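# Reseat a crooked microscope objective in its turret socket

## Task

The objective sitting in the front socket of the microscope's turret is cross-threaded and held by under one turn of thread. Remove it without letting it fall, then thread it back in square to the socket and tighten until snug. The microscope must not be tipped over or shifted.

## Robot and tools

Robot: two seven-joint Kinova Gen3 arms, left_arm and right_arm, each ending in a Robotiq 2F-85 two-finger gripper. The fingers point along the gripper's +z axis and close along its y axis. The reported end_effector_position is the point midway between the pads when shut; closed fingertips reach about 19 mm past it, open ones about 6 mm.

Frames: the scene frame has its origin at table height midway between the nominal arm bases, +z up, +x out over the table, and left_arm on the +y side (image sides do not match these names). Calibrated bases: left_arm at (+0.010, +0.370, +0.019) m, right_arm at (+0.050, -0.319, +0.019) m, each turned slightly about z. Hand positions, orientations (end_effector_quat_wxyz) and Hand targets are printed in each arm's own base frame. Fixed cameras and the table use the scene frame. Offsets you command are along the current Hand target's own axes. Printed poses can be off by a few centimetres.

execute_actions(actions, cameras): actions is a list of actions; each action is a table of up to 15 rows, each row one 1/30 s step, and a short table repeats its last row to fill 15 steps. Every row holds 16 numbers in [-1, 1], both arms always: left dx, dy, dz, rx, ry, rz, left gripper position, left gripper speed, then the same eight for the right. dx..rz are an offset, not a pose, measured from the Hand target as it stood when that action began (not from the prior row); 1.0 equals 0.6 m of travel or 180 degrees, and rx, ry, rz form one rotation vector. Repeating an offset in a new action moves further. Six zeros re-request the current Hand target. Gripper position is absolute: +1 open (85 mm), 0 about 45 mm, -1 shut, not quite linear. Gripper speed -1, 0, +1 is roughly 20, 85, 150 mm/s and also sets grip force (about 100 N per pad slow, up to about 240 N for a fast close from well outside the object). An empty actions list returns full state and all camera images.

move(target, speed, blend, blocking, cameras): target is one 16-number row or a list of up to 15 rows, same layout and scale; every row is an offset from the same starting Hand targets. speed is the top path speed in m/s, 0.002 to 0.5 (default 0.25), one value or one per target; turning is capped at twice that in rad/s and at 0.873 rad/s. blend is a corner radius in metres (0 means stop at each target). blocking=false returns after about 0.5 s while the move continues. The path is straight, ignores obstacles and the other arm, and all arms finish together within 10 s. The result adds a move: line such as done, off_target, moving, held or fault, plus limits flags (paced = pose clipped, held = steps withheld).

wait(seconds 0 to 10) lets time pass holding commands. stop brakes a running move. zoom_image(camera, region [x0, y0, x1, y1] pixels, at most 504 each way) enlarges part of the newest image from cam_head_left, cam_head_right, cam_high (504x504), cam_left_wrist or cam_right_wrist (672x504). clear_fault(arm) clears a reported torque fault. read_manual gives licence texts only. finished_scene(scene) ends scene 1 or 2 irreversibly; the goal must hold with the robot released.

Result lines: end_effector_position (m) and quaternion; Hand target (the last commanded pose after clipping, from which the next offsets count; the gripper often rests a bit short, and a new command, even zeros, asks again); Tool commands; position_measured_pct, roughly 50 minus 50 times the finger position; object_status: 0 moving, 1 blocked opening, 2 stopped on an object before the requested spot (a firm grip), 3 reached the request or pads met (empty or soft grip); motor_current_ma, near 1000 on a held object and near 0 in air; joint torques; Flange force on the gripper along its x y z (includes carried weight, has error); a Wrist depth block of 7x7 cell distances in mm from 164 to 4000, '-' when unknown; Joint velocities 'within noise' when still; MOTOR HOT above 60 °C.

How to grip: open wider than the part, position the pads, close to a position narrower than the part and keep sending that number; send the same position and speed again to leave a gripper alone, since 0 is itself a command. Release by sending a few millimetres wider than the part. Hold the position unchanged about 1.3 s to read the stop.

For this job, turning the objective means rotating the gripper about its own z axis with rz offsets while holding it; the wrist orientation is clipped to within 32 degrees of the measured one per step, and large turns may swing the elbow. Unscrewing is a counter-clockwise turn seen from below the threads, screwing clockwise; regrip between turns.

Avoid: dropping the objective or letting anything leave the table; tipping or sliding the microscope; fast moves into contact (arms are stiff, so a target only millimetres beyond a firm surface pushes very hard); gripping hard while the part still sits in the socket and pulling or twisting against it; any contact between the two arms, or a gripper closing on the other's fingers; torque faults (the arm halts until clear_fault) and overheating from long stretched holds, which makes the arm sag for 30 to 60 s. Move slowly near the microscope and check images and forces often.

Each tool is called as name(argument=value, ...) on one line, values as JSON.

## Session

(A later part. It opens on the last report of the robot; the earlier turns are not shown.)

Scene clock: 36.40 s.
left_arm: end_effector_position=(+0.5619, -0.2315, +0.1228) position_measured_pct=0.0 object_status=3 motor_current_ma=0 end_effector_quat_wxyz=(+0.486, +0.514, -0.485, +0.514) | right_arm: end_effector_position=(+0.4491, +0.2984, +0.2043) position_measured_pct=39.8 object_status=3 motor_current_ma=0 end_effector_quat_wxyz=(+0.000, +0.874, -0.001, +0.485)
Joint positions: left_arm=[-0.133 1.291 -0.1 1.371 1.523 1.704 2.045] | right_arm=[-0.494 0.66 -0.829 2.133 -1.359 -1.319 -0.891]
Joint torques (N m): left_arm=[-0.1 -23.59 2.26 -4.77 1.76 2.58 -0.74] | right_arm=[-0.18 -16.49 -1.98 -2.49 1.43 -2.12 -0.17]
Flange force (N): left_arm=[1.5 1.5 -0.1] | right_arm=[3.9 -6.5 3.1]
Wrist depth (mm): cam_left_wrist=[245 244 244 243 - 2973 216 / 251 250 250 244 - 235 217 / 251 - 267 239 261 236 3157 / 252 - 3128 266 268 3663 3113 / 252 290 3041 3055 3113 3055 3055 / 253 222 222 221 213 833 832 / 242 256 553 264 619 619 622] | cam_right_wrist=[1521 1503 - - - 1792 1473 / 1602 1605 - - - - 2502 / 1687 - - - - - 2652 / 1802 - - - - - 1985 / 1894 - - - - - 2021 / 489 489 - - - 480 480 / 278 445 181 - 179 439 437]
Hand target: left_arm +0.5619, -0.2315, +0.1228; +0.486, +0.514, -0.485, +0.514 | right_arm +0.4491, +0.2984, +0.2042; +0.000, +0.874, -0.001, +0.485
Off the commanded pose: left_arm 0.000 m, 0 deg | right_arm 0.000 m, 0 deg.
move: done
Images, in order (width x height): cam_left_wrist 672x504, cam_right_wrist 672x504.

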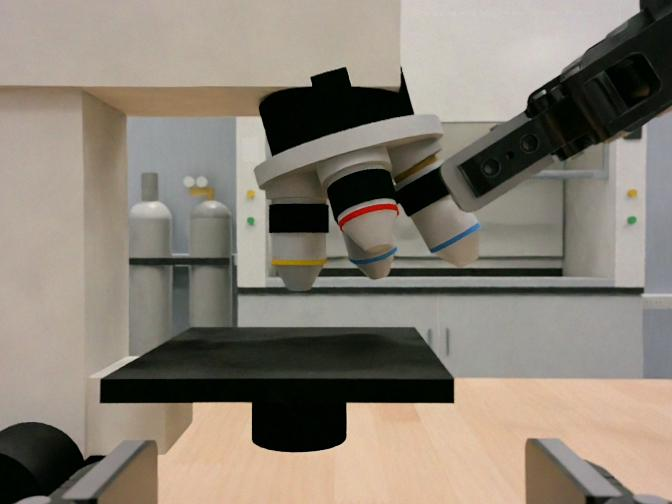

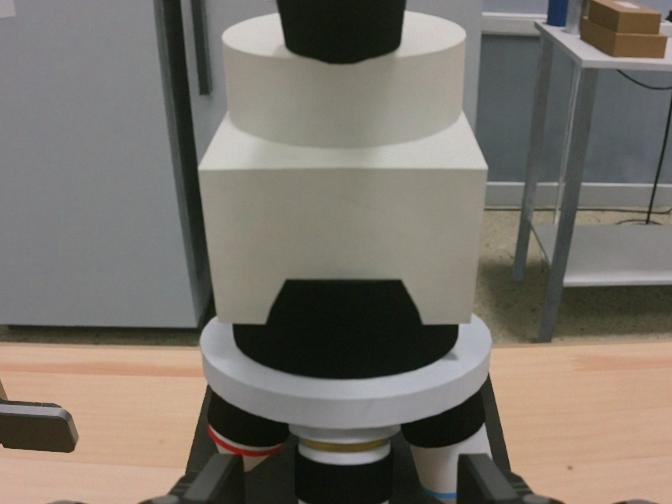

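move(target=[0,0,0,0,0,0,1,1,0,0,0.01,0,0,0,0.2,1], speed=0.05, cameras=["cam_left_wrist","cam_right_wrist"])

Scene clock: 38.10 s.
left_arm: end_effector_position=(+0.5619, -0.2315, +0.1228) position_measured_pct=0.0 object_status=3 motor_current_ma=0 end_effector_quat_wxyz=(+0.486, +0.514, -0.485, +0.514) | right_arm: end_effector_position=(+0.4541, +0.2984, +0.2011) position_measured_pct=39.8 object_status=3 motor_current_ma=0 end_effector_quat_wxyz=(+0.000, +0.874, -0.001, +0.485)
Joint positions: left_arm=[-0.133 1.291 -0.1 1.371 1.523 1.704 2.045] | right_arm=[-0.488 0.67 -0.822 2.127 -1.344 -1.314 -0.891]
Joint torques (N m): left_arm=[-0.17 -23.63 2.26 -4.76 1.77 2.6 -0.74] | right_arm=[-0.11 -16.51 -2.02 -2.23 1.45 -2.12 -0.2]
Flange force (N): left_arm=[1.4 1.4 0.1] | right_arm=[4.6 -7.2 3.2]
Wrist depth (mm): cam_left_wrist=[245 244 244 243 - 3014 212 / 251 250 251 243 - 234 216 / 251 - 267 239 260 236 3000 / 252 - 3172 265 268 3565 3157 / 252 290 3098 3113 3084 2960 3084 / 253 221 222 222 213 831 827 / 242 256 553 264 623 618 623] | cam_right_wrist=[1517 1497 - - - 1700 1493 / 1590 - - - - - 2483 / 1687 - - - - - 2684 / 1817 - - - - - 1997 / 1889 - - - - - 2021 / 487 484 - - - - 476 / 271 441 175 - - 435 434]
Hand target: left_arm +0.5619, -0.2315, +0.1228; +0.486, +0.514, -0.485, +0.514 | right_arm +0.4542, +0.2984, +0.2011; +0.000, +0.874, -0.001, +0.485
Off the commanded pose: left_arm 0.000 m, 0 deg | right_arm 0.000 m, 0 deg.
move: done
Images, in order (width x height): cam_left_wrist 672x504, cam_right_wrist 672x504.

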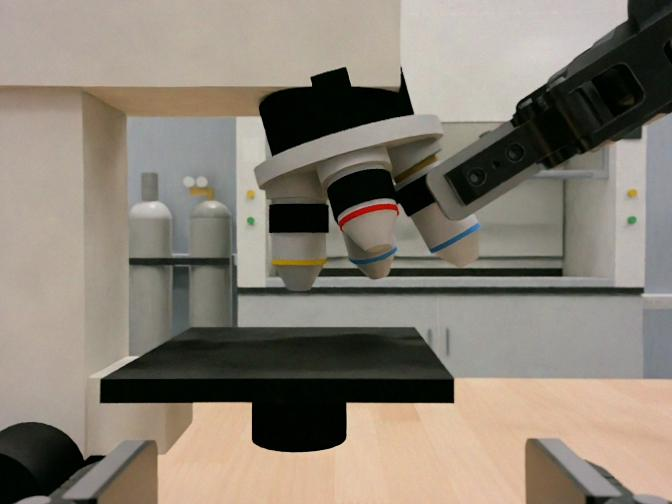

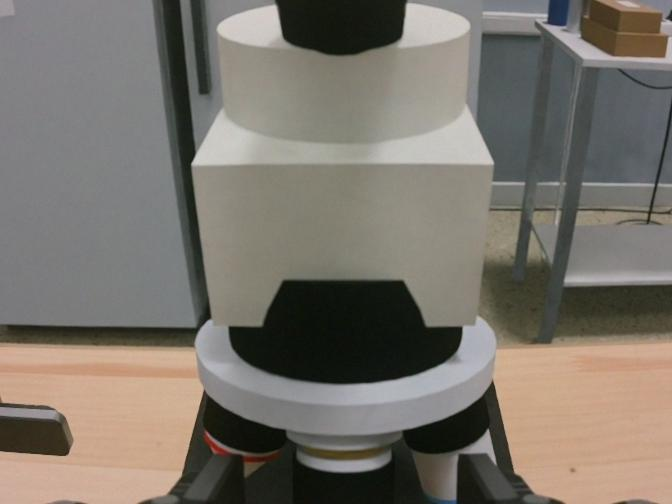

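zoom_image(camera="cam_left_wrist", region=[350, 110, 510, 290])

zoom_image(camera="cam_right_wrist", region=[180, 380, 520, 504])

Scaled by 2.800.

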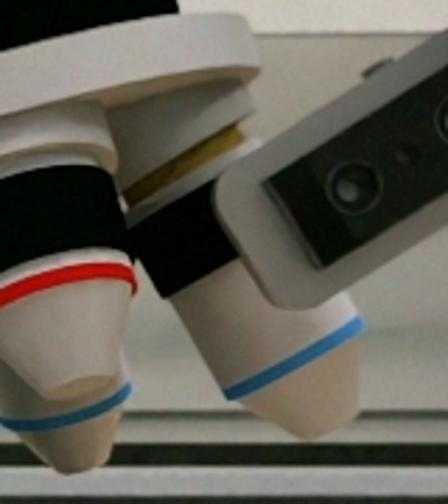

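Scaled by 1.482.

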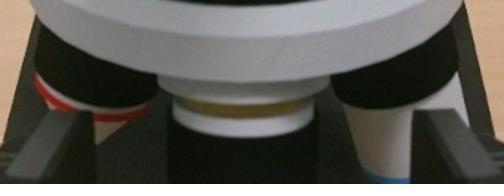

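move(target=[0,0,0,0,0,0,1,1,0,0,0.0083,0,0,0,0.2,1], speed=0.05, cameras=["cam_left_wrist","cam_right_wrist"])

zoom_image(camera="cam_left_wrist", region=[350, 110, 510, 290])

zoom_image(camera="cam_right_wrist", region=[180, 380, 520, 504])

Scene clock: 40.00 s.
left_arm: end_effector_position=(+0.5619, -0.2315, +0.1228) position_measured_pct=0.0 object_status=3 motor_current_ma=0 end_effector_quat_wxyz=(+0.486, +0.514, -0.485, +0.514) | right_arm: end_effector_position=(+0.4584, +0.2984, +0.1984) position_measured_pct=39.8 object_status=3 motor_current_ma=0 end_effector_quat_wxyz=(+0.000, +0.874, -0.001, +0.485)
Joint positions: left_arm=[-0.133 1.291 -0.1 1.371 1.523 1.704 2.045] | right_arm=[-0.483 0.679 -0.817 2.121 -1.332 -1.31 -0.89]
Joint torques (N m): left_arm=[-0.11 -23.61 2.21 -4.77 1.76 2.63 -0.73] | right_arm=[-0.11 -16.91 -2.06 -2.35 1.33 -2.09 -0.18]
Flange force (N): left_arm=[1.5 1.5 0.1] | right_arm=[3.6 -7.0 3.8]
Wrist depth (mm): cam_left_wrist=[245 245 244 243 - 3000 212 / 251 250 250 243 - 228 214 / 251 - 267 238 245 235 3014 / 252 - 3203 265 269 3603 3203 / 252 290 3098 3070 3028 2973 3028 / 253 222 222 221 213 830 830 / 242 256 553 264 619 620 620] | cam_right_wrist=[1517 1497 - - - - 1480 / 1586 - - - - - 2483 / 1674 - - - - - 2674 / 1802 - - - - - 2021 / 1889 - - - - - 1967 / 482 482 - - - - 472 / 264 438 - - - 431 430]
Hand target: left_arm +0.5619, -0.2315, +0.1228; +0.486, +0.514, -0.485, +0.514 | right_arm +0.4584, +0.2984, +0.1984; +0.000, +0.874, -0.001, +0.485
Off the commanded pose: left_arm 0.000 m, 0 deg | right_arm 0.000 m, 0 deg.
move: done
Images, in order (width x height): cam_left_wrist 672x504, cam_right_wrist 672x504.

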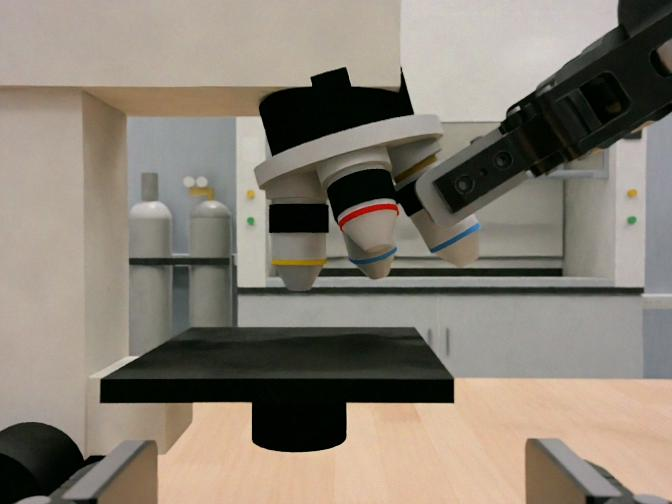

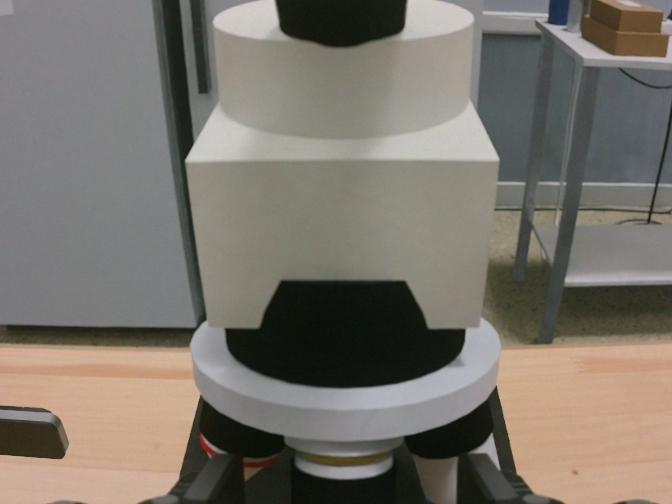

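Scaled by 2.800.

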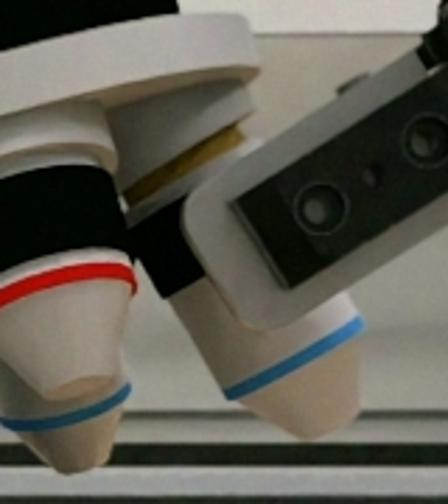

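Scaled by 1.482.

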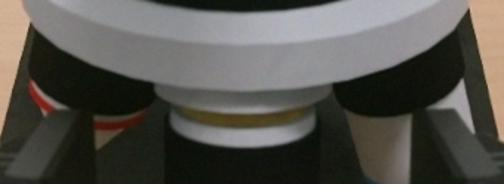

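move(target=[0,0,0,0,0,0,1,1,0,-0.00217,0,0,0,0,0.0,0], speed=0.05, cameras=["cam_right_wrist"])

zoom_image(camera="cam_right_wrist", region=[220, 400, 480, 504])

Scene clock: 44.90 s.
left_arm: end_effector_position=(+0.5619, -0.2315, +0.1228) position_measured_pct=0.0 object_status=3 motor_current_ma=0 end_effector_quat_wxyz=(+0.486, +0.514, -0.485, +0.514) | right_arm: end_effector_position=(+0.4584, +0.2997, +0.1984) position_measured_pct=49.8 object_status=3 motor_current_ma=0 end_effector_quat_wxyz=(+0.000, +0.874, -0.001, +0.485)
Joint positions: left_arm=[-0.133 1.291 -0.1 1.371 1.523 1.704 2.045] | right_arm=[-0.485 0.68 -0.816 2.118 -1.333 -1.311 -0.888]
Joint torques (N m): left_arm=[-0.16 -23.65 2.23 -4.75 1.75 2.59 -0.74] | right_arm=[-0.15 -16.84 -2.08 -2.42 1.41 -2.1 -0.17]
Flange force (N): left_arm=[1.3 1.3 0.1] | right_arm=[3.9 -6.7 3.5]
Wrist depth (mm): cam_left_wrist=[245 245 244 243 - 2973 214 / 251 250 250 244 - 230 215 / 251 - 267 238 245 238 3055 / 252 - 3128 266 268 3623 3157 / 253 291 3014 3070 3070 3142 3028 / 253 222 222 221 213 830 830 / 242 256 552 263 622 622 622] | cam_right_wrist=[1500 1483 - - - - 1477 / 1582 - - - - - 2438 / 1674 - - - - - 2631 / 1802 - - - - - 1979 / 1933 - - - - - 2009 / 481 479 - - - - 472 / 264 438 - - - 431 430]
Hand target: left_arm +0.5619, -0.2315, +0.1228; +0.486, +0.514, -0.485, +0.514 | right_arm +0.4584, +0.2997, +0.1984; +0.000, +0.874, -0.001, +0.485
Off the commanded pose: left_arm 0.000 m, 0 deg | right_arm 0.000 m, 0 deg.
move: done
Images, in order (width x height): cam_right_wrist 672x504.

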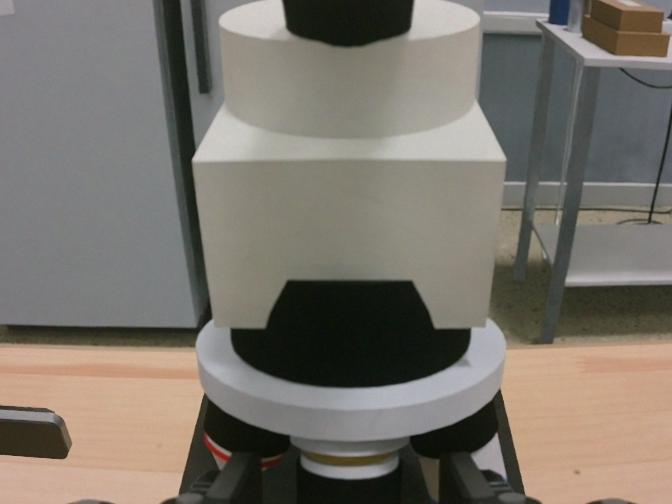

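Scaled by 1.938.

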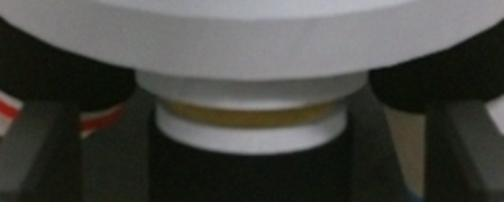

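zoom_image(camera="cam_left_wrist", region=[380, 110, 520, 230])

wait(seconds=0.1, cameras=["cam_left_wrist"])

zoom_image(camera="cam_left_wrist", region=[390, 120, 470, 200])

This scene's latest camera images include none from cam_left_wrist. They are from: cam_right_wrist. cam_left_wrist's image comes with the result of a call that names it in "cameras".

Scene clock: 45.73 s.
left_arm: end_effector_position=(+0.5619, -0.2315, +0.1228) position_measured_pct=0.0 object_status=3 motor_current_ma=0 end_effector_quat_wxyz=(+0.486, +0.514, -0.485, +0.514) | right_arm: end_effector_position=(+0.4584, +0.2997, +0.1984) position_measured_pct=49.8 object_status=3 motor_current_ma=0 end_effector_quat_wxyz=(+0.000, +0.874, -0.001, +0.485)
Joint positions: left_arm=[-0.133 1.291 -0.1 1.371 1.523 1.704 2.045] | right_arm=[-0.485 0.68 -0.816 2.118 -1.333 -1.311 -0.888]
Joint torques (N m): left_arm=[-0.13 -23.63 2.22 -4.69 1.77 2.59 -0.71] | right_arm=[-0.15 -16.83 -2.06 -2.35 1.43 -2.1 -0.19]
Flange force (N): left_arm=[1.3 1.2 0.0] | right_arm=[4.1 -6.9 3.5]
Wrist depth (mm): cam_left_wrist=[245 244 243 243 - 2987 214 / 251 250 250 243 - 230 216 / 251 - 267 238 245 237 3028 / 252 - 3172 265 268 3565 3157 / 252 290 3041 3028 3070 3098 3041 / 253 221 222 222 213 829 828 / 242 256 551 264 622 621 619] | cam_right_wrist=[1510 1493 - - - - 1470 / 1586 - - - - - 2474 / 1666 - - - - - 2663 / 1802 - - - - - 2009 / 1911 - - - - - 2021 / 482 482 - - - - 471 / 264 438 - - - 432 430]
Hand target: left_arm +0.5619, -0.2315, +0.1228; +0.486, +0.514, -0.485, +0.514 | right_arm +0.4584, +0.2997, +0.1984; +0.000, +0.874, -0.001, +0.485
Tool commands: left_gripper/position=+1.0 left_gripper/speed=+1.0 right_gripper/position=+0.0 right_gripper/speed=+0.0
Off the commanded pose: left_arm 0.000 m, 0 deg | right_arm 0.000 m, 0 deg.
wait: 0.10 s; at rest from the start
Images, in order (width x height): cam_left_wrist 672x504.

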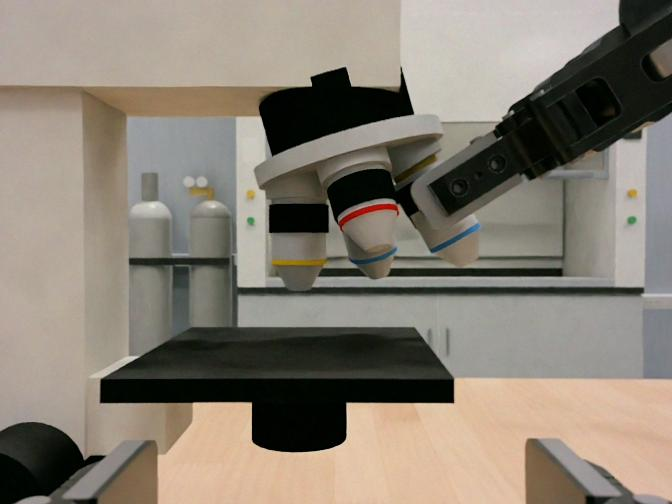

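Scaled by 6.300.

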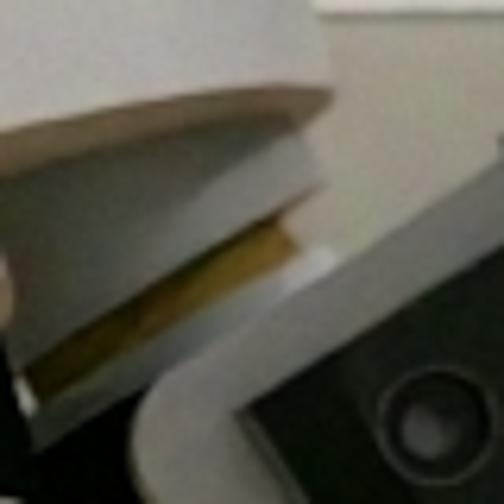

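move(target=[0,0,0,0,0,0,1,1,0,0,0,0,0.0111,0,0.0,0], speed=0.05, cameras=["cam_left_wrist"])

zoom_image(camera="cam_left_wrist", region=[390, 120, 490, 270])

Scene clock: 47.07 s.
left_arm: end_effector_position=(+0.5619, -0.2315, +0.1228) position_measured_pct=0.0 object_status=3 motor_current_ma=0 end_effector_quat_wxyz=(+0.486, +0.514, -0.485, +0.514) | right_arm: end_effector_position=(+0.4584, +0.2997, +0.1984) position_measured_pct=49.8 object_status=3 motor_current_ma=0 end_effector_quat_wxyz=(+0.000, +0.866, -0.001, +0.500)
Joint positions: left_arm=[-0.133 1.291 -0.1 1.371 1.523 1.704 2.045] | right_arm=[-0.509 0.698 -0.802 2.134 -1.302 -1.353 -0.931]
Joint torques (N m): left_arm=[-0.14 -23.62 2.27 -4.76 1.76 2.58 -0.76] | right_arm=[-0.1 -16.89 -1.98 -2.12 1.31 -2.25 -0.13]
Flange force (N): left_arm=[1.4 1.4 0.0] | right_arm=[3.5 -6.8 3.7]
Wrist depth (mm): cam_left_wrist=[245 244 244 243 - 3113 215 / 251 250 250 243 - 236 214 / 251 - 267 239 245 238 - / 252 - 3219 266 268 3767 3172 / 252 290 3000 3055 3055 3070 3098 / 253 222 221 222 213 829 832 / 242 256 552 264 619 621 620] | cam_right_wrist=[1514 1490 - - - - 1483 / 1564 - - - - - 2465 / 1662 - - - - - 2540 / 1745 - - - - - 2105 / 1878 - - - - - 2021 / 506 493 - - - - 484 / 260 448 - - - 442 439]
Hand target: left_arm +0.5619, -0.2315, +0.1228; +0.486, +0.514, -0.485, +0.514 | right_arm +0.4584, +0.2997, +0.1984; +0.000, +0.866, -0.001, +0.501
Off the commanded pose: left_arm 0.000 m, 0 deg | right_arm 0.000 m, 0 deg.
move: done
Images, in order (width x height): cam_left_wrist 672x504.

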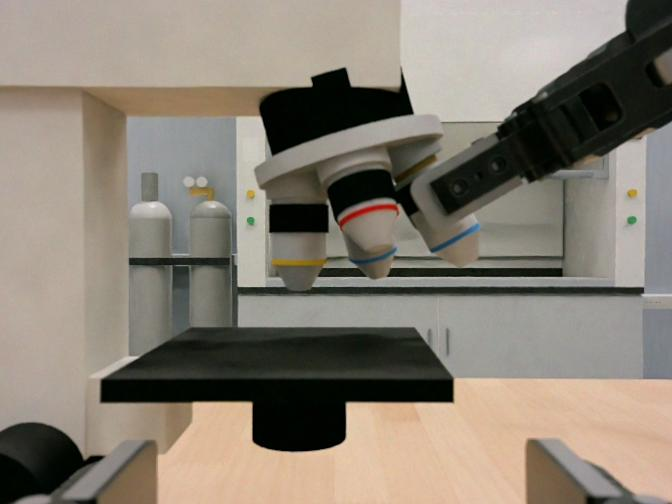

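Scaled by 3.360.

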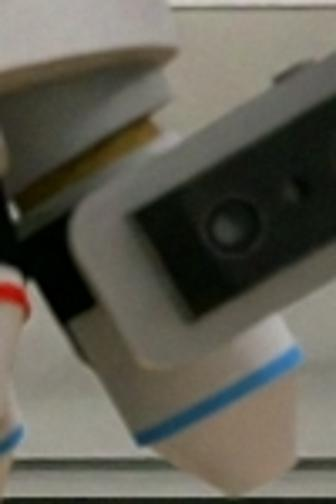

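move(target=[0,0,0,0,0,0,1,1,0,0,0,0,0,0,-0.32,-0.5], speed=0.05, cameras=["cam_right_wrist"])

zoom_image(camera="cam_right_wrist", region=[220, 400, 480, 504])

Scene clock: 49.80 s.
left_arm: end_effector_position=(+0.5619, -0.2315, +0.1228) position_measured_pct=0.0 object_status=3 motor_current_ma=0 end_effector_quat_wxyz=(+0.486, +0.514, -0.485, +0.514) | right_arm: end_effector_position=(+0.4584, +0.2997, +0.1984) position_measured_pct=65.8 object_status=0 motor_current_ma=0 end_effector_quat_wxyz=(+0.000, +0.866, -0.001, +0.501)
Joint positions: left_arm=[-0.133 1.291 -0.1 1.371 1.523 1.704 2.045] | right_arm=[-0.509 0.698 -0.802 2.134 -1.302 -1.353 -0.931]
Joint torques (N m): left_arm=[-0.17 -23.61 2.2 -4.75 1.76 2.59 -0.73] | right_arm=[-0.06 -16.9 -1.96 -2.07 1.36 -2.22 -0.23]
Flange force (N): left_arm=[1.4 1.4 0.1] | right_arm=[3.8 -7.2 3.6]
Wrist depth (mm): cam_left_wrist=[245 245 244 243 - 3055 215 / 251 250 250 244 - 239 217 / 252 - 267 239 252 244 - / 252 - 3219 266 267 3643 3128 / 252 290 3028 3070 3028 3055 3055 / 253 222 222 221 213 828 831 / 242 256 552 264 621 616 621] | cam_right_wrist=[1493 1483 - - - - 1493 / 1567 - - - - - 2447 / 1666 - - - - - 2610 / 1773 - - - - - 2085 / 1911 - - - - - 1956 / 507 494 - - - - 485 / 260 446 - - - 439 440]
Hand target: left_arm +0.5619, -0.2315, +0.1228; +0.486, +0.514, -0.485, +0.514 | right_arm +0.4584, +0.2997, +0.1984; +0.000, +0.866, -0.001, +0.501
Off the commanded pose: left_arm 0.000 m, 0 deg | right_arm 0.000 m, 0 deg.
move: done
Images, in order (width x height): cam_right_wrist 672x504.

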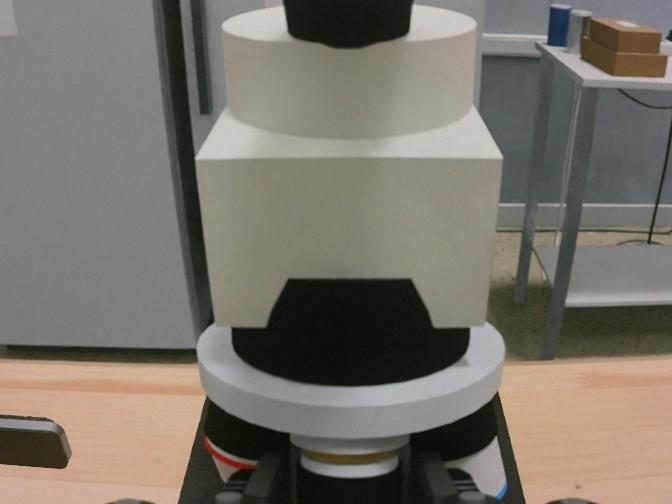

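Scaled by 1.938.

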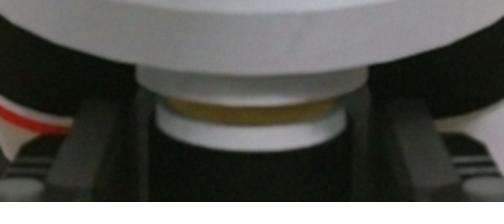

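move(target=[[0,0,0,0,0,0,1,1,0,0,0,0.05556,0,0,-0.32,-0.5],[0,0,0,0,0,0,1,1,0,0,0,0.11111,0,0,-0.32,-0.5]], speed=0.15, blend=0.001, cameras=["cam_left_wrist","cam_right_wrist"])

zoom_image(camera="cam_right_wrist", region=[220, 380, 480, 504])

zoom_image(camera="cam_left_wrist", region=[350, 110, 510, 290])

Scene clock: 51.97 s.
left_arm: end_effector_position=(+0.5619, -0.2315, +0.1228) position_measured_pct=0.0 object_status=3 motor_current_ma=0 end_effector_quat_wxyz=(+0.486, +0.514, -0.485, +0.514) | right_arm: end_effector_position=(+0.4584, +0.2997, +0.1984) position_measured_pct=65.8 object_status=3 motor_current_ma=0 end_effector_quat_wxyz=(-0.150, +0.853, +0.086, +0.493)
Joint positions: left_arm=[-0.133 1.291 -0.1 1.371 1.523 1.704 2.045] | right_arm=[-0.215 0.664 -0.858 2.369 -0.765 -1.149 -1.14]
Joint torques (N m): left_arm=[-0.15 -23.6 2.23 -4.74 1.76 2.6 -0.72] | right_arm=[0.09 -15.11 -2.51 -1.82 1.31 -2.29 -0.16]
Flange force (N): left_arm=[1.4 1.4 0.1] | right_arm=[3.7 -3.9 6.6]
Wrist depth (mm): cam_left_wrist=[245 244 244 243 - 3014 289 / 250 250 250 244 - 252 239 / 251 - 267 238 254 252 3000 / 252 - 3203 266 268 3725 3188 / 252 291 3041 3070 3098 3055 3113 / 253 222 221 221 213 826 831 / 242 256 551 264 620 617 616] | cam_right_wrist=[2987 - - - - - 1373 / 3070 3041 - - - - 1429 / 3142 - - - - - 1514 / 3188 - - - - - 1582 / 2631 - - - - - 1687 / 333 310 - - - - 432 / 293 475 - - - - 394]
Hand target: left_arm +0.5619, -0.2315, +0.1228; +0.486, +0.514, -0.485, +0.514 | right_arm +0.4584, +0.2997, +0.1984; -0.150, +0.853, +0.086, +0.493
Off the commanded pose: left_arm 0.000 m, 0 deg | right_arm 0.000 m, 0 deg.
move: done
Images, in order (width x height): cam_left_wrist 672x504, cam_right_wrist 672x504.

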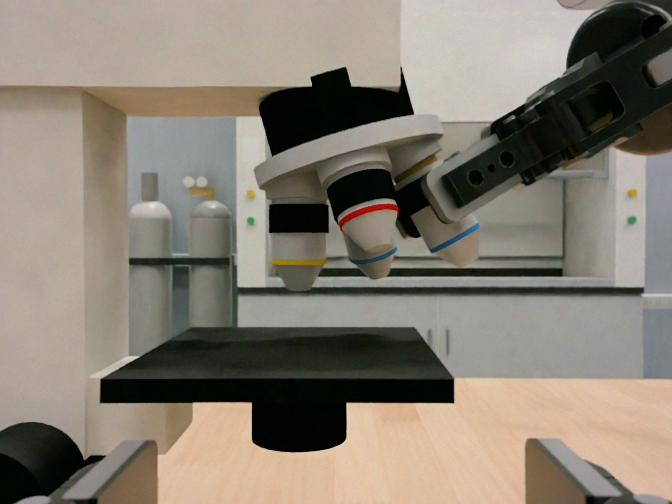

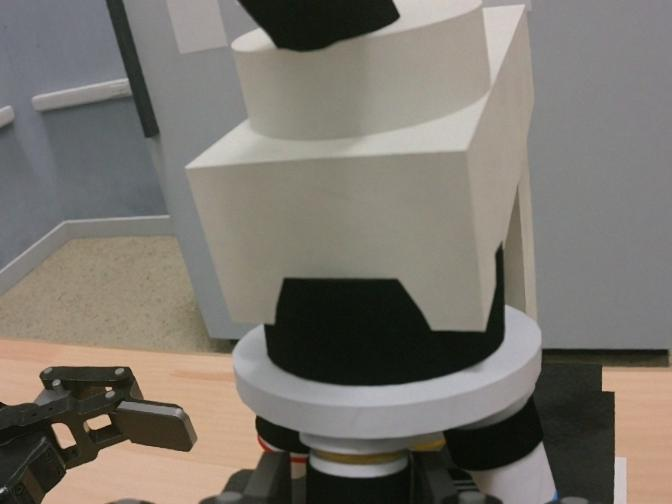

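Scaled by 1.938.

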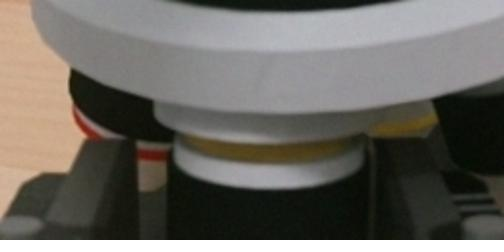

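Scaled by 2.800.

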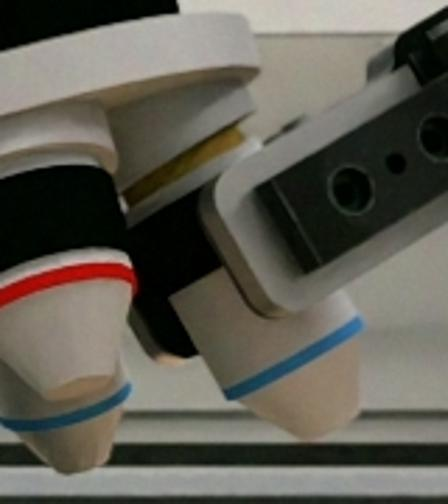

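move(target=[[0,0,0,0,0,0,1,1,0,0.0025,0,0,0,0,-0.32,-0.5],[0,0,0,0,0,0,1,1,0,0.0025,0.0069,0,0,0,-0.32,-0.5]], speed=0.05, cameras=["cam_left_wrist","cam_right_wrist"])

zoom_image(camera="cam_right_wrist", region=[220, 380, 480, 504])

zoom_image(camera="cam_left_wrist", region=[350, 110, 510, 290])

Scene clock: 53.37 s.
left_arm: end_effector_position=(+0.5619, -0.2315, +0.1228) position_measured_pct=0.0 object_status=3 motor_current_ma=0 end_effector_quat_wxyz=(+0.486, +0.514, -0.485, +0.514) | right_arm: end_effector_position=(+0.4622, +0.2997, +0.1962) position_measured_pct=65.8 object_status=3 motor_current_ma=0 end_effector_quat_wxyz=(-0.150, +0.853, +0.086, +0.493)
Joint positions: left_arm=[-0.133 1.291 -0.1 1.371 1.523 1.704 2.045] | right_arm=[-0.209 0.673 -0.853 2.362 -0.754 -1.146 -1.137]
Joint torques (N m): left_arm=[-0.14 -23.64 2.26 -4.75 1.75 2.57 -0.73] | right_arm=[-0.17 -15.18 -2.52 -1.82 1.12 -2.29 -0.24]
Flange force (N): left_arm=[1.3 1.3 0.0] | right_arm=[4.4 -2.6 6.9]
Wrist depth (mm): cam_left_wrist=[245 244 244 243 - 2973 289 / 250 250 250 243 - 245 238 / 251 - 268 238 251 252 2973 / 252 - 3203 266 268 3623 3172 / 252 291 3070 3070 3014 3028 3084 / 253 222 221 221 213 833 829 / 242 256 553 264 620 623 621] | cam_right_wrist=[2960 - - - - - 1367 / 3070 - - - - - 1435 / 3203 - - - - - 1497 / 3157 - - - - - 1594 / 2621 - - - - - 1691 / 329 306 - - - - 440 / 292 313 - - - - 232]
Hand target: left_arm +0.5619, -0.2315, +0.1228; +0.486, +0.514, -0.485, +0.514 | right_arm +0.4622, +0.2997, +0.1962; -0.150, +0.853, +0.086, +0.493
Off the commanded pose: left_arm 0.000 m, 0 deg | right_arm 0.000 m, 0 deg.
move: done
Images, in order (width x height): cam_left_wrist 672x504, cam_right_wrist 672x504.

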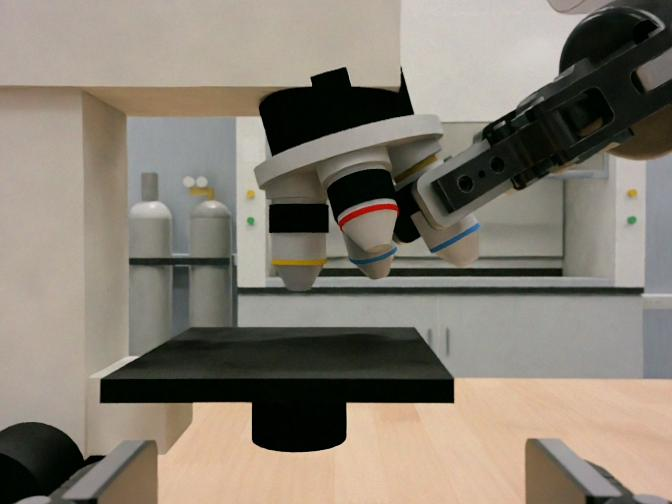

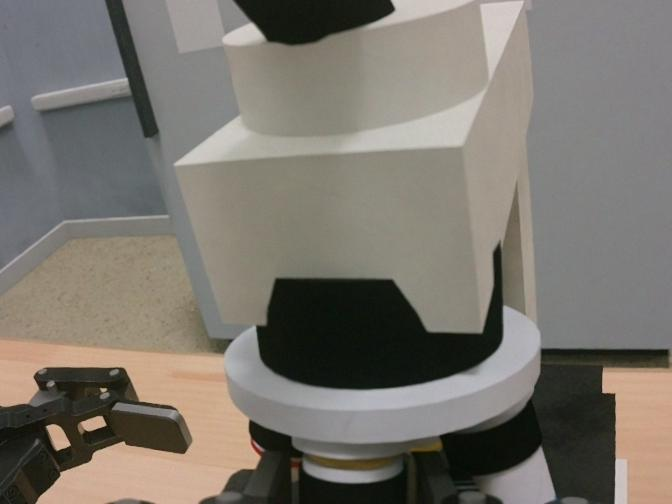

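Scaled by 1.938.

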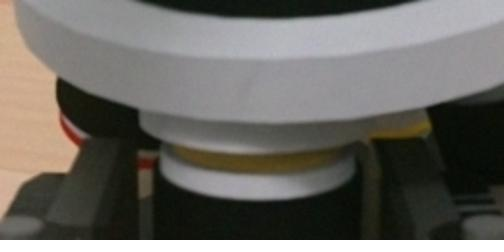

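Scaled by 2.800.

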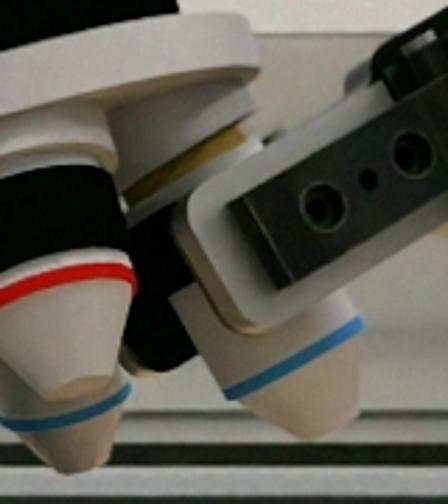

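move(target=[[0,0,0,0,0,0,1,1,0,0,0,0.05556,0,0,-0.32,-0.5],[0,0,0,0,0,0,1,1,0,0,0,0.11667,0,0,-0.32,-0.5]], speed=0.15, blend=0.001, cameras=["cam_left_wrist","cam_right_wrist"])

zoom_image(camera="cam_right_wrist", region=[220, 380, 480, 504])

zoom_image(camera="cam_left_wrist", region=[350, 110, 510, 290])

Scene clock: 55.90 s.
left_arm: end_effector_position=(+0.5619, -0.2315, +0.1228) position_measured_pct=0.0 object_status=3 motor_current_ma=0 end_effector_quat_wxyz=(+0.486, +0.514, -0.485, +0.514) | right_arm: end_effector_position=(+0.4622, +0.2997, +0.1962) position_measured_pct=65.8 object_status=3 motor_current_ma=0 end_effector_quat_wxyz=(-0.303, +0.811, +0.175, +0.469)
Joint positions: left_arm=[-0.133 1.291 -0.1 1.371 1.523 1.704 2.045] | right_arm=[0.222 0.819 -0.932 2.403 -0.031 -0.938 -1.241]
Joint torques (N m): left_arm=[-0.12 -23.67 2.25 -4.77 1.74 2.61 -0.73] | right_arm=[0.06 -14.6 -4.63 -0.91 1.23 -2.23 -0.18]
Flange force (N): left_arm=[1.3 1.4 0.0] | right_arm=[3.7 2.9 7.0]
Wrist depth (mm): cam_left_wrist=[245 245 244 243 243 366 352 / 250 250 250 244 - 286 267 / 251 - 268 239 260 262 3014 / 252 - 3128 266 268 3623 3172 / 252 290 3098 3041 3041 2973 3070 / 253 222 222 222 213 829 828 / 243 256 554 264 621 621 621] | cam_right_wrist=[- - - - - 183 202 / 2621 2846 - - - - 186 / 2610 2846 - - - - 220 / 2540 - - - - - 231 / 381 - - - - - 239 / 351 356 - - - - 230 / 341 322 - - - - -]
Hand target: left_arm +0.5619, -0.2315, +0.1228; +0.486, +0.514, -0.485, +0.514 | right_arm +0.4622, +0.2997, +0.1962; -0.303, +0.811, +0.175, +0.469
Off the commanded pose: left_arm 0.000 m, 0 deg | right_arm 0.000 m, 0 deg.
move: done
Images, in order (width x height): cam_left_wrist 672x504, cam_right_wrist 672x504.

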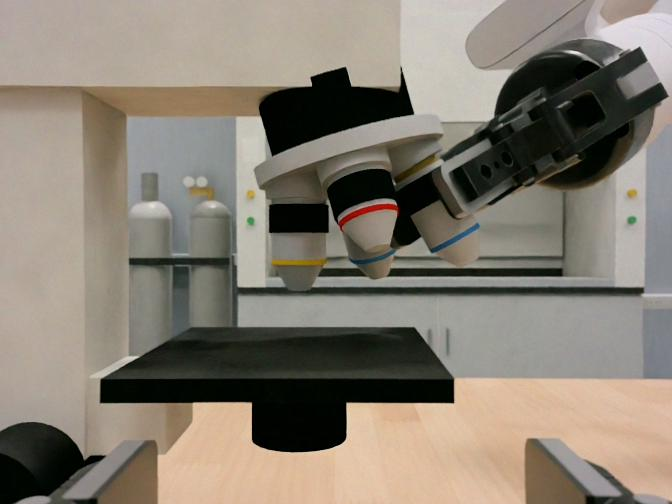

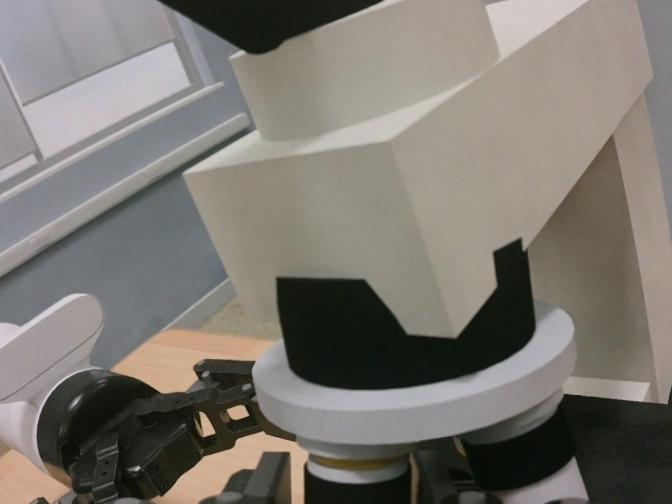

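Scaled by 1.938.

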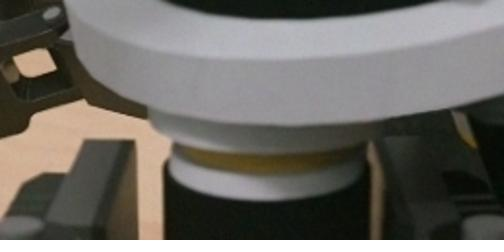

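Scaled by 2.800.

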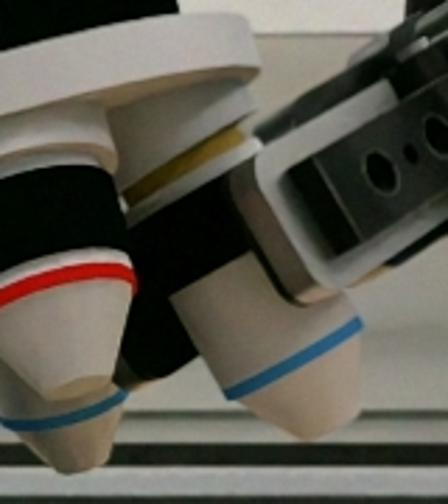

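move(target=[[0,0,0,0,0,0,1,1,0,0.0018,0,0,0,0,-0.32,-0.5],[0,0,0,0,0,0,1,1,0,0.0018,0.0042,0,0,0,-0.32,-0.5]], speed=0.05, cameras=["cam_right_wrist"])

zoom_image(camera="cam_right_wrist", region=[220, 380, 480, 504])

Scene clock: 57.10 s.
left_arm: end_effector_position=(+0.5619, -0.2315, +0.1228) position_measured_pct=0.0 object_status=3 motor_current_ma=0 end_effector_quat_wxyz=(+0.486, +0.514, -0.485, +0.514) | right_arm: end_effector_position=(+0.4645, +0.3005, +0.1949) position_measured_pct=65.8 object_status=3 motor_current_ma=0 end_effector_quat_wxyz=(-0.303, +0.811, +0.175, +0.469)
Joint positions: left_arm=[-0.133 1.291 -0.1 1.371 1.523 1.704 2.045] | right_arm=[0.22 0.825 -0.929 2.396 -0.029 -0.935 -1.239]
Joint torques (N m): left_arm=[-0.15 -23.64 2.2 -4.78 1.76 2.6 -0.74] | right_arm=[1.83 -15.02 -3.11 -2.25 0.65 -2.98 -0.16]
Flange force (N): left_arm=[1.4 1.4 0.1] | right_arm=[2.4 -0.4 6.1]
Wrist depth (mm): cam_left_wrist=[245 245 244 243 243 365 355 / 251 250 251 244 - 291 267 / 251 - 267 238 260 262 3028 / 252 - 3234 266 268 3584 3157 / 253 290 3070 3000 3055 3041 3055 / 253 222 222 221 213 831 827 / 242 256 552 264 620 621 622] | cam_right_wrist=[- - - - - 178 196 / 2570 - - - - - 181 / 2642 - - - - - 215 / 2580 - - - - - 229 / 379 - - - - - 236 / 349 355 - - - - 240 / 337 320 - - - - -]
Hand target: left_arm +0.5619, -0.2315, +0.1228; +0.486, +0.514, -0.485, +0.514 | right_arm +0.4645, +0.3005, +0.1949; -0.303, +0.811, +0.175, +0.469
Off the commanded pose: left_arm 0.000 m, 0 deg | right_arm 0.000 m, 0 deg.
move: done
Images, in order (width x height): cam_right_wrist 672x504.

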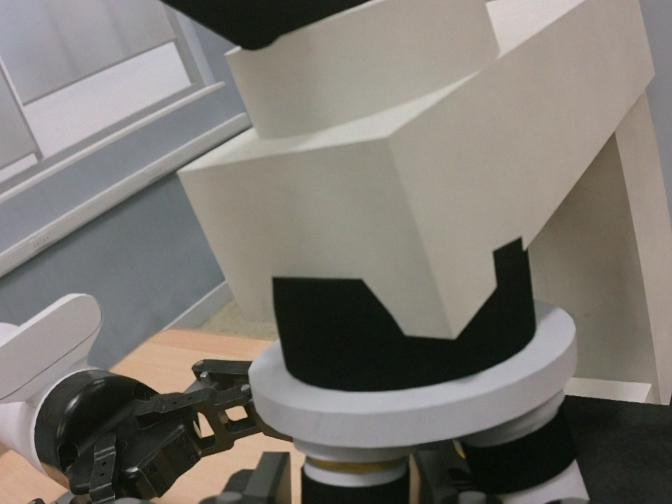

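Scaled by 1.938.

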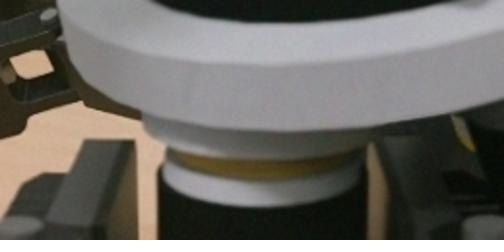

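wait(seconds=0.3, cameras=["cam_left_wrist","cam_head_left","cam_head_right"])

zoom_image(camera="cam_left_wrist", region=[350, 110, 510, 290])

Scene clock: 57.80 s.
left_arm: end_effector_position=(+0.5619, -0.2315, +0.1228) position_measured_pct=0.0 object_status=3 motor_current_ma=0 end_effector_quat_wxyz=(+0.486, +0.514, -0.485, +0.514) | right_arm: end_effector_position=(+0.4645, +0.3005, +0.1949) position_measured_pct=65.8 object_status=3 motor_current_ma=0 end_effector_quat_wxyz=(-0.303, +0.811, +0.175, +0.469)
Joint positions: left_arm=[-0.133 1.291 -0.1 1.371 1.523 1.704 2.045] | right_arm=[0.22 0.825 -0.929 2.396 -0.029 -0.935 -1.239]
Joint torques (N m): left_arm=[-0.16 -23.6 2.25 -4.78 1.77 2.61 -0.73] | right_arm=[1.68 -14.87 -3.23 -2.36 0.65 -2.95 -0.15]
Flange force (N): left_arm=[1.5 1.5 0.1] | right_arm=[2.6 -0.3 5.4]
Wrist depth (mm): cam_left_wrist=[245 244 244 243 243 364 354 / 251 250 251 243 - 284 267 / 251 - 267 239 260 262 3041 / 252 - 3188 265 269 3623 3203 / 253 290 3028 3014 3128 3070 3014 / 253 222 221 221 213 835 831 / 242 256 551 264 621 617 620] | cam_right_wrist=[- - - - - 178 196 / 2642 - - - - - 181 / 2590 - - - - - 215 / 2580 - - - - - 229 / 380 - - - - - 237 / 349 355 - - - - 240 / 337 320 - - - - -]
Hand target: left_arm +0.5619, -0.2315, +0.1228; +0.486, +0.514, -0.485, +0.514 | right_arm +0.4645, +0.3005, +0.1949; -0.303, +0.811, +0.175, +0.469
Tool commands: left_gripper/position=+1.0 left_gripper/speed=+1.0 right_gripper/position=-0.32 right_gripper/speed=-0.5
Off the commanded pose: left_arm 0.000 m, 0 deg | right_arm 0.000 m, 0 deg.
wait: 0.30 s; at rest from the start
Images, in order (width x height): cam_head_left 504x504, cam_head_right 504x504, cam_left_wrist 672x504.

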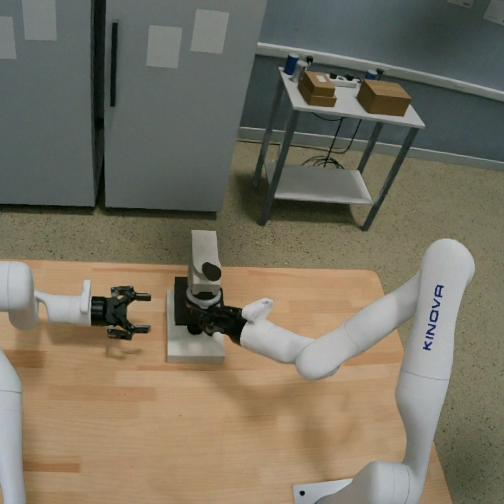

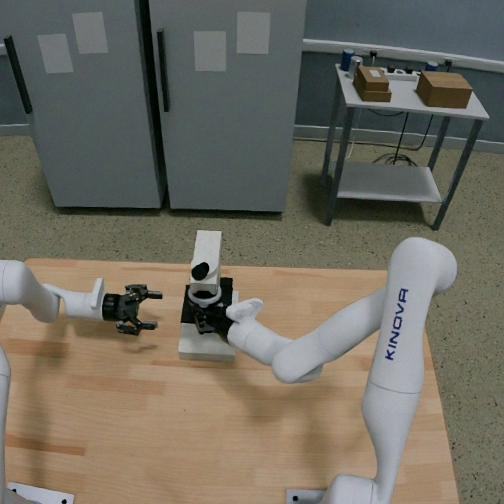

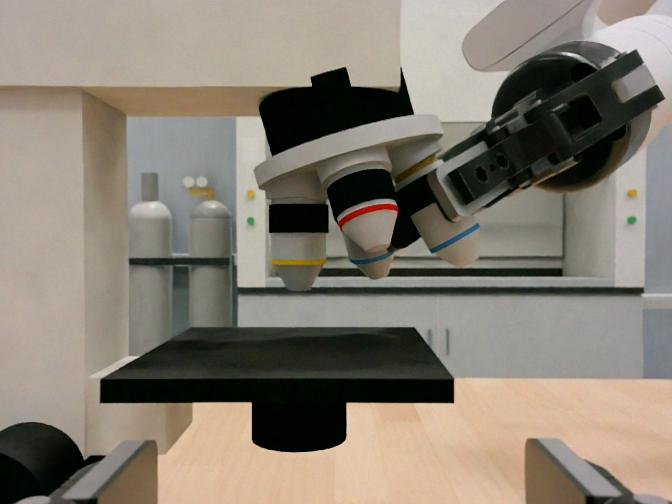

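Scaled by 2.800.

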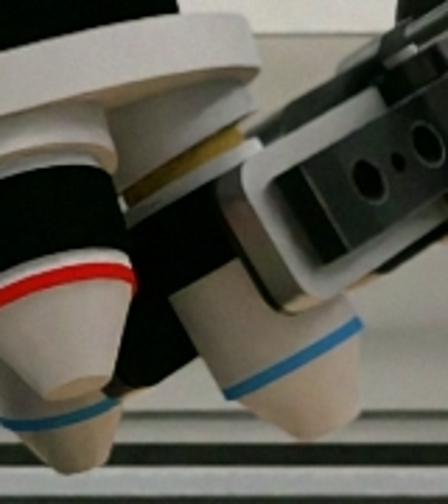

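move(target=[0,0,0,0,0,0,1,1,0,0,0,0,0,0,-0.37,-1], speed=0.05, cameras=["cam_right_wrist"])

zoom_image(camera="cam_right_wrist", region=[220, 380, 480, 504])

Scene clock: 58.93 s.
left_arm: end_effector_position=(+0.5619, -0.2315, +0.1228) position_measured_pct=0.0 object_status=3 motor_current_ma=0 end_effector_quat_wxyz=(+0.486, +0.514, -0.485, +0.514) | right_arm: end_effector_position=(+0.4645, +0.3004, +0.1949) position_measured_pct=68.8 object_status=0 motor_current_ma=0 end_effector_quat_wxyz=(-0.303, +0.811, +0.174, +0.469)
Joint positions: left_arm=[-0.133 1.291 -0.1 1.371 1.523 1.704 2.045] | right_arm=[0.22 0.825 -0.929 2.396 -0.029 -0.935 -1.239]
Joint torques (N m): left_arm=[-0.16 -23.6 2.25 -4.72 1.75 2.6 -0.73] | right_arm=[-0.05 -14.77 -4.58 -0.88 1.27 -2.24 -0.17]
Flange force (N): left_arm=[1.4 1.3 0.1] | right_arm=[3.8 3.2 6.9]
Wrist depth (mm): cam_left_wrist=[245 245 244 243 243 364 356 / 251 250 251 244 - 296 267 / 251 - 267 239 260 263 3028 / 252 - 3203 266 268 3704 3219 / 252 290 3070 3041 3028 3041 3055 / 253 222 222 221 213 829 827 / 242 256 552 264 619 619 619] | cam_right_wrist=[- - - - - 178 197 / 2560 - - - - - 182 / 2550 - - - - - 217 / 2600 - - - - - 228 / 379 - - - - - 236 / 350 355 - - - - 239 / 337 320 - - - - -]
Hand target: left_arm +0.5619, -0.2315, +0.1228; +0.486, +0.514, -0.485, +0.514 | right_arm +0.4645, +0.3005, +0.1949; -0.303, +0.811, +0.175, +0.469
Off the commanded pose: left_arm 0.000 m, 0 deg | right_arm 0.000 m, 0 deg.
move: done
Images, in order (width x height): cam_right_wrist 672x504.

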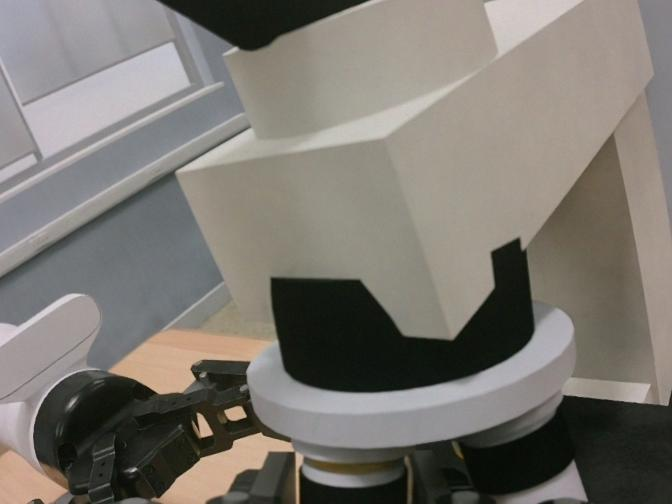

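Scaled by 1.938.

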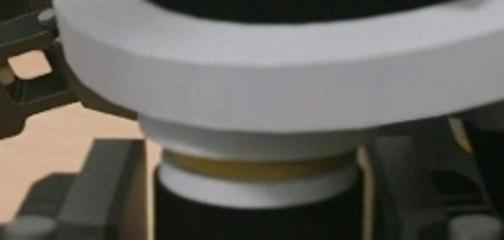

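move(target=[0,0,0,0,0,0,1,1,0,0,0,0,0,0,-0.43,-1], speed=0.05)

wait(seconds=1.0)

Scene clock: 59.67 s.
left_arm: end_effector_position=(+0.5619, -0.2315, +0.1228) position_measured_pct=0.0 object_status=3 motor_current_ma=0 end_effector_quat_wxyz=(+0.486, +0.514, -0.485, +0.514) | right_arm: end_effector_position=(+0.4645, +0.3005, +0.1949) position_measured_pct=71.4 object_status=3 motor_current_ma=20 end_effector_quat_wxyz=(-0.303, +0.811, +0.175, +0.469)
Joint positions: left_arm=[-0.133 1.291 -0.1 1.371 1.523 1.704 2.045] | right_arm=[0.22 0.825 -0.929 2.396 -0.029 -0.935 -1.239]
Joint torques (N m): left_arm=[-0.13 -23.65 2.22 -4.78 1.77 2.6 -0.74] | right_arm=[-2.58 -14.99 -6.96 -0.17 2.37 -1.8 -0.13]
Flange force (N): left_arm=[1.4 1.4 0.0] | right_arm=[4.3 8.1 6.7]
Wrist depth (mm): cam_left_wrist=[245 245 244 243 388 364 357 / 250 250 250 243 - 305 268 / 251 - 268 238 254 265 3084 / 252 - 3250 266 268 3643 3188 / 252 290 3098 3055 3084 3055 3070 / 253 222 221 222 213 828 830 / 242 256 554 264 620 620 623] | cam_right_wrist=[- - - - - 177 199 / 2610 - - - - - 184 / 2610 - - - - - 218 / 2600 - - - - - 228 / 381 - - - - - 236 / 350 352 - - - - 228 / 335 322 - - - - -]
Hand target: left_arm +0.5619, -0.2315, +0.1228; +0.486, +0.514, -0.485, +0.514 | right_arm +0.4645, +0.3005, +0.1949; -0.303, +0.811, +0.175, +0.469
Off the commanded pose: left_arm 0.000 m, 0 deg | right_arm 0.000 m, 0 deg.
move: done

Scene clock: 60.67 s.
left_arm: end_effector_position=(+0.5619, -0.2315, +0.1228) position_measured_pct=0.0 object_status=3 motor_current_ma=0 end_effector_quat_wxyz=(+0.486, +0.514, -0.485, +0.514) | right_arm: end_effector_position=(+0.4645, +0.3005, +0.1949) position_measured_pct=71.4 object_status=3 motor_current_ma=20 end_effector_quat_wxyz=(-0.303, +0.811, +0.175, +0.469)
Joint positions: left_arm=[-0.133 1.291 -0.1 1.371 1.523 1.704 2.045] | right_arm=[0.22 0.825 -0.929 2.396 -0.029 -0.935 -1.239]
Joint torques (N m): left_arm=[-0.11 -23.63 2.2 -4.73 1.76 2.6 -0.72] | right_arm=[-2.57 -15.06 -7 -0.27 2.37 -1.82 -0.13]
Flange force (N): left_arm=[1.3 1.3 0.0] | right_arm=[4.0 8.2 6.6]
Wrist depth (mm): cam_left_wrist=[245 244 244 243 386 363 357 / 251 250 250 243 - 306 268 / 251 - 267 239 254 265 3014 / 251 - 3128 266 268 3584 3188 / 252 290 3070 3041 3055 3041 3014 / 252 222 222 222 213 828 832 / 242 256 550 264 623 623 620] | cam_right_wrist=[- - - - - 177 199 / 2600 - - - - - 184 / 2580 - - - - - 219 / 2642 - - - - - 228 / 380 - - - - - 236 / 350 351 - - - - 228 / 336 322 - - - - -]
Hand target: left_arm +0.5619, -0.2315, +0.1228; +0.486, +0.514, -0.485, +0.514 | right_arm +0.4645, +0.3005, +0.1949; -0.303, +0.811, +0.175, +0.469
Tool commands: left_gripper/position=+1.0 left_gripper/speed=+1.0 right_gripper/position=-0.43 right_gripper/speed=-1.0
Off the commanded pose: left_arm 0.000 m, 0 deg | right_arm 0.000 m, 0 deg.
wait: 1.00 s; at rest by 0.17 s


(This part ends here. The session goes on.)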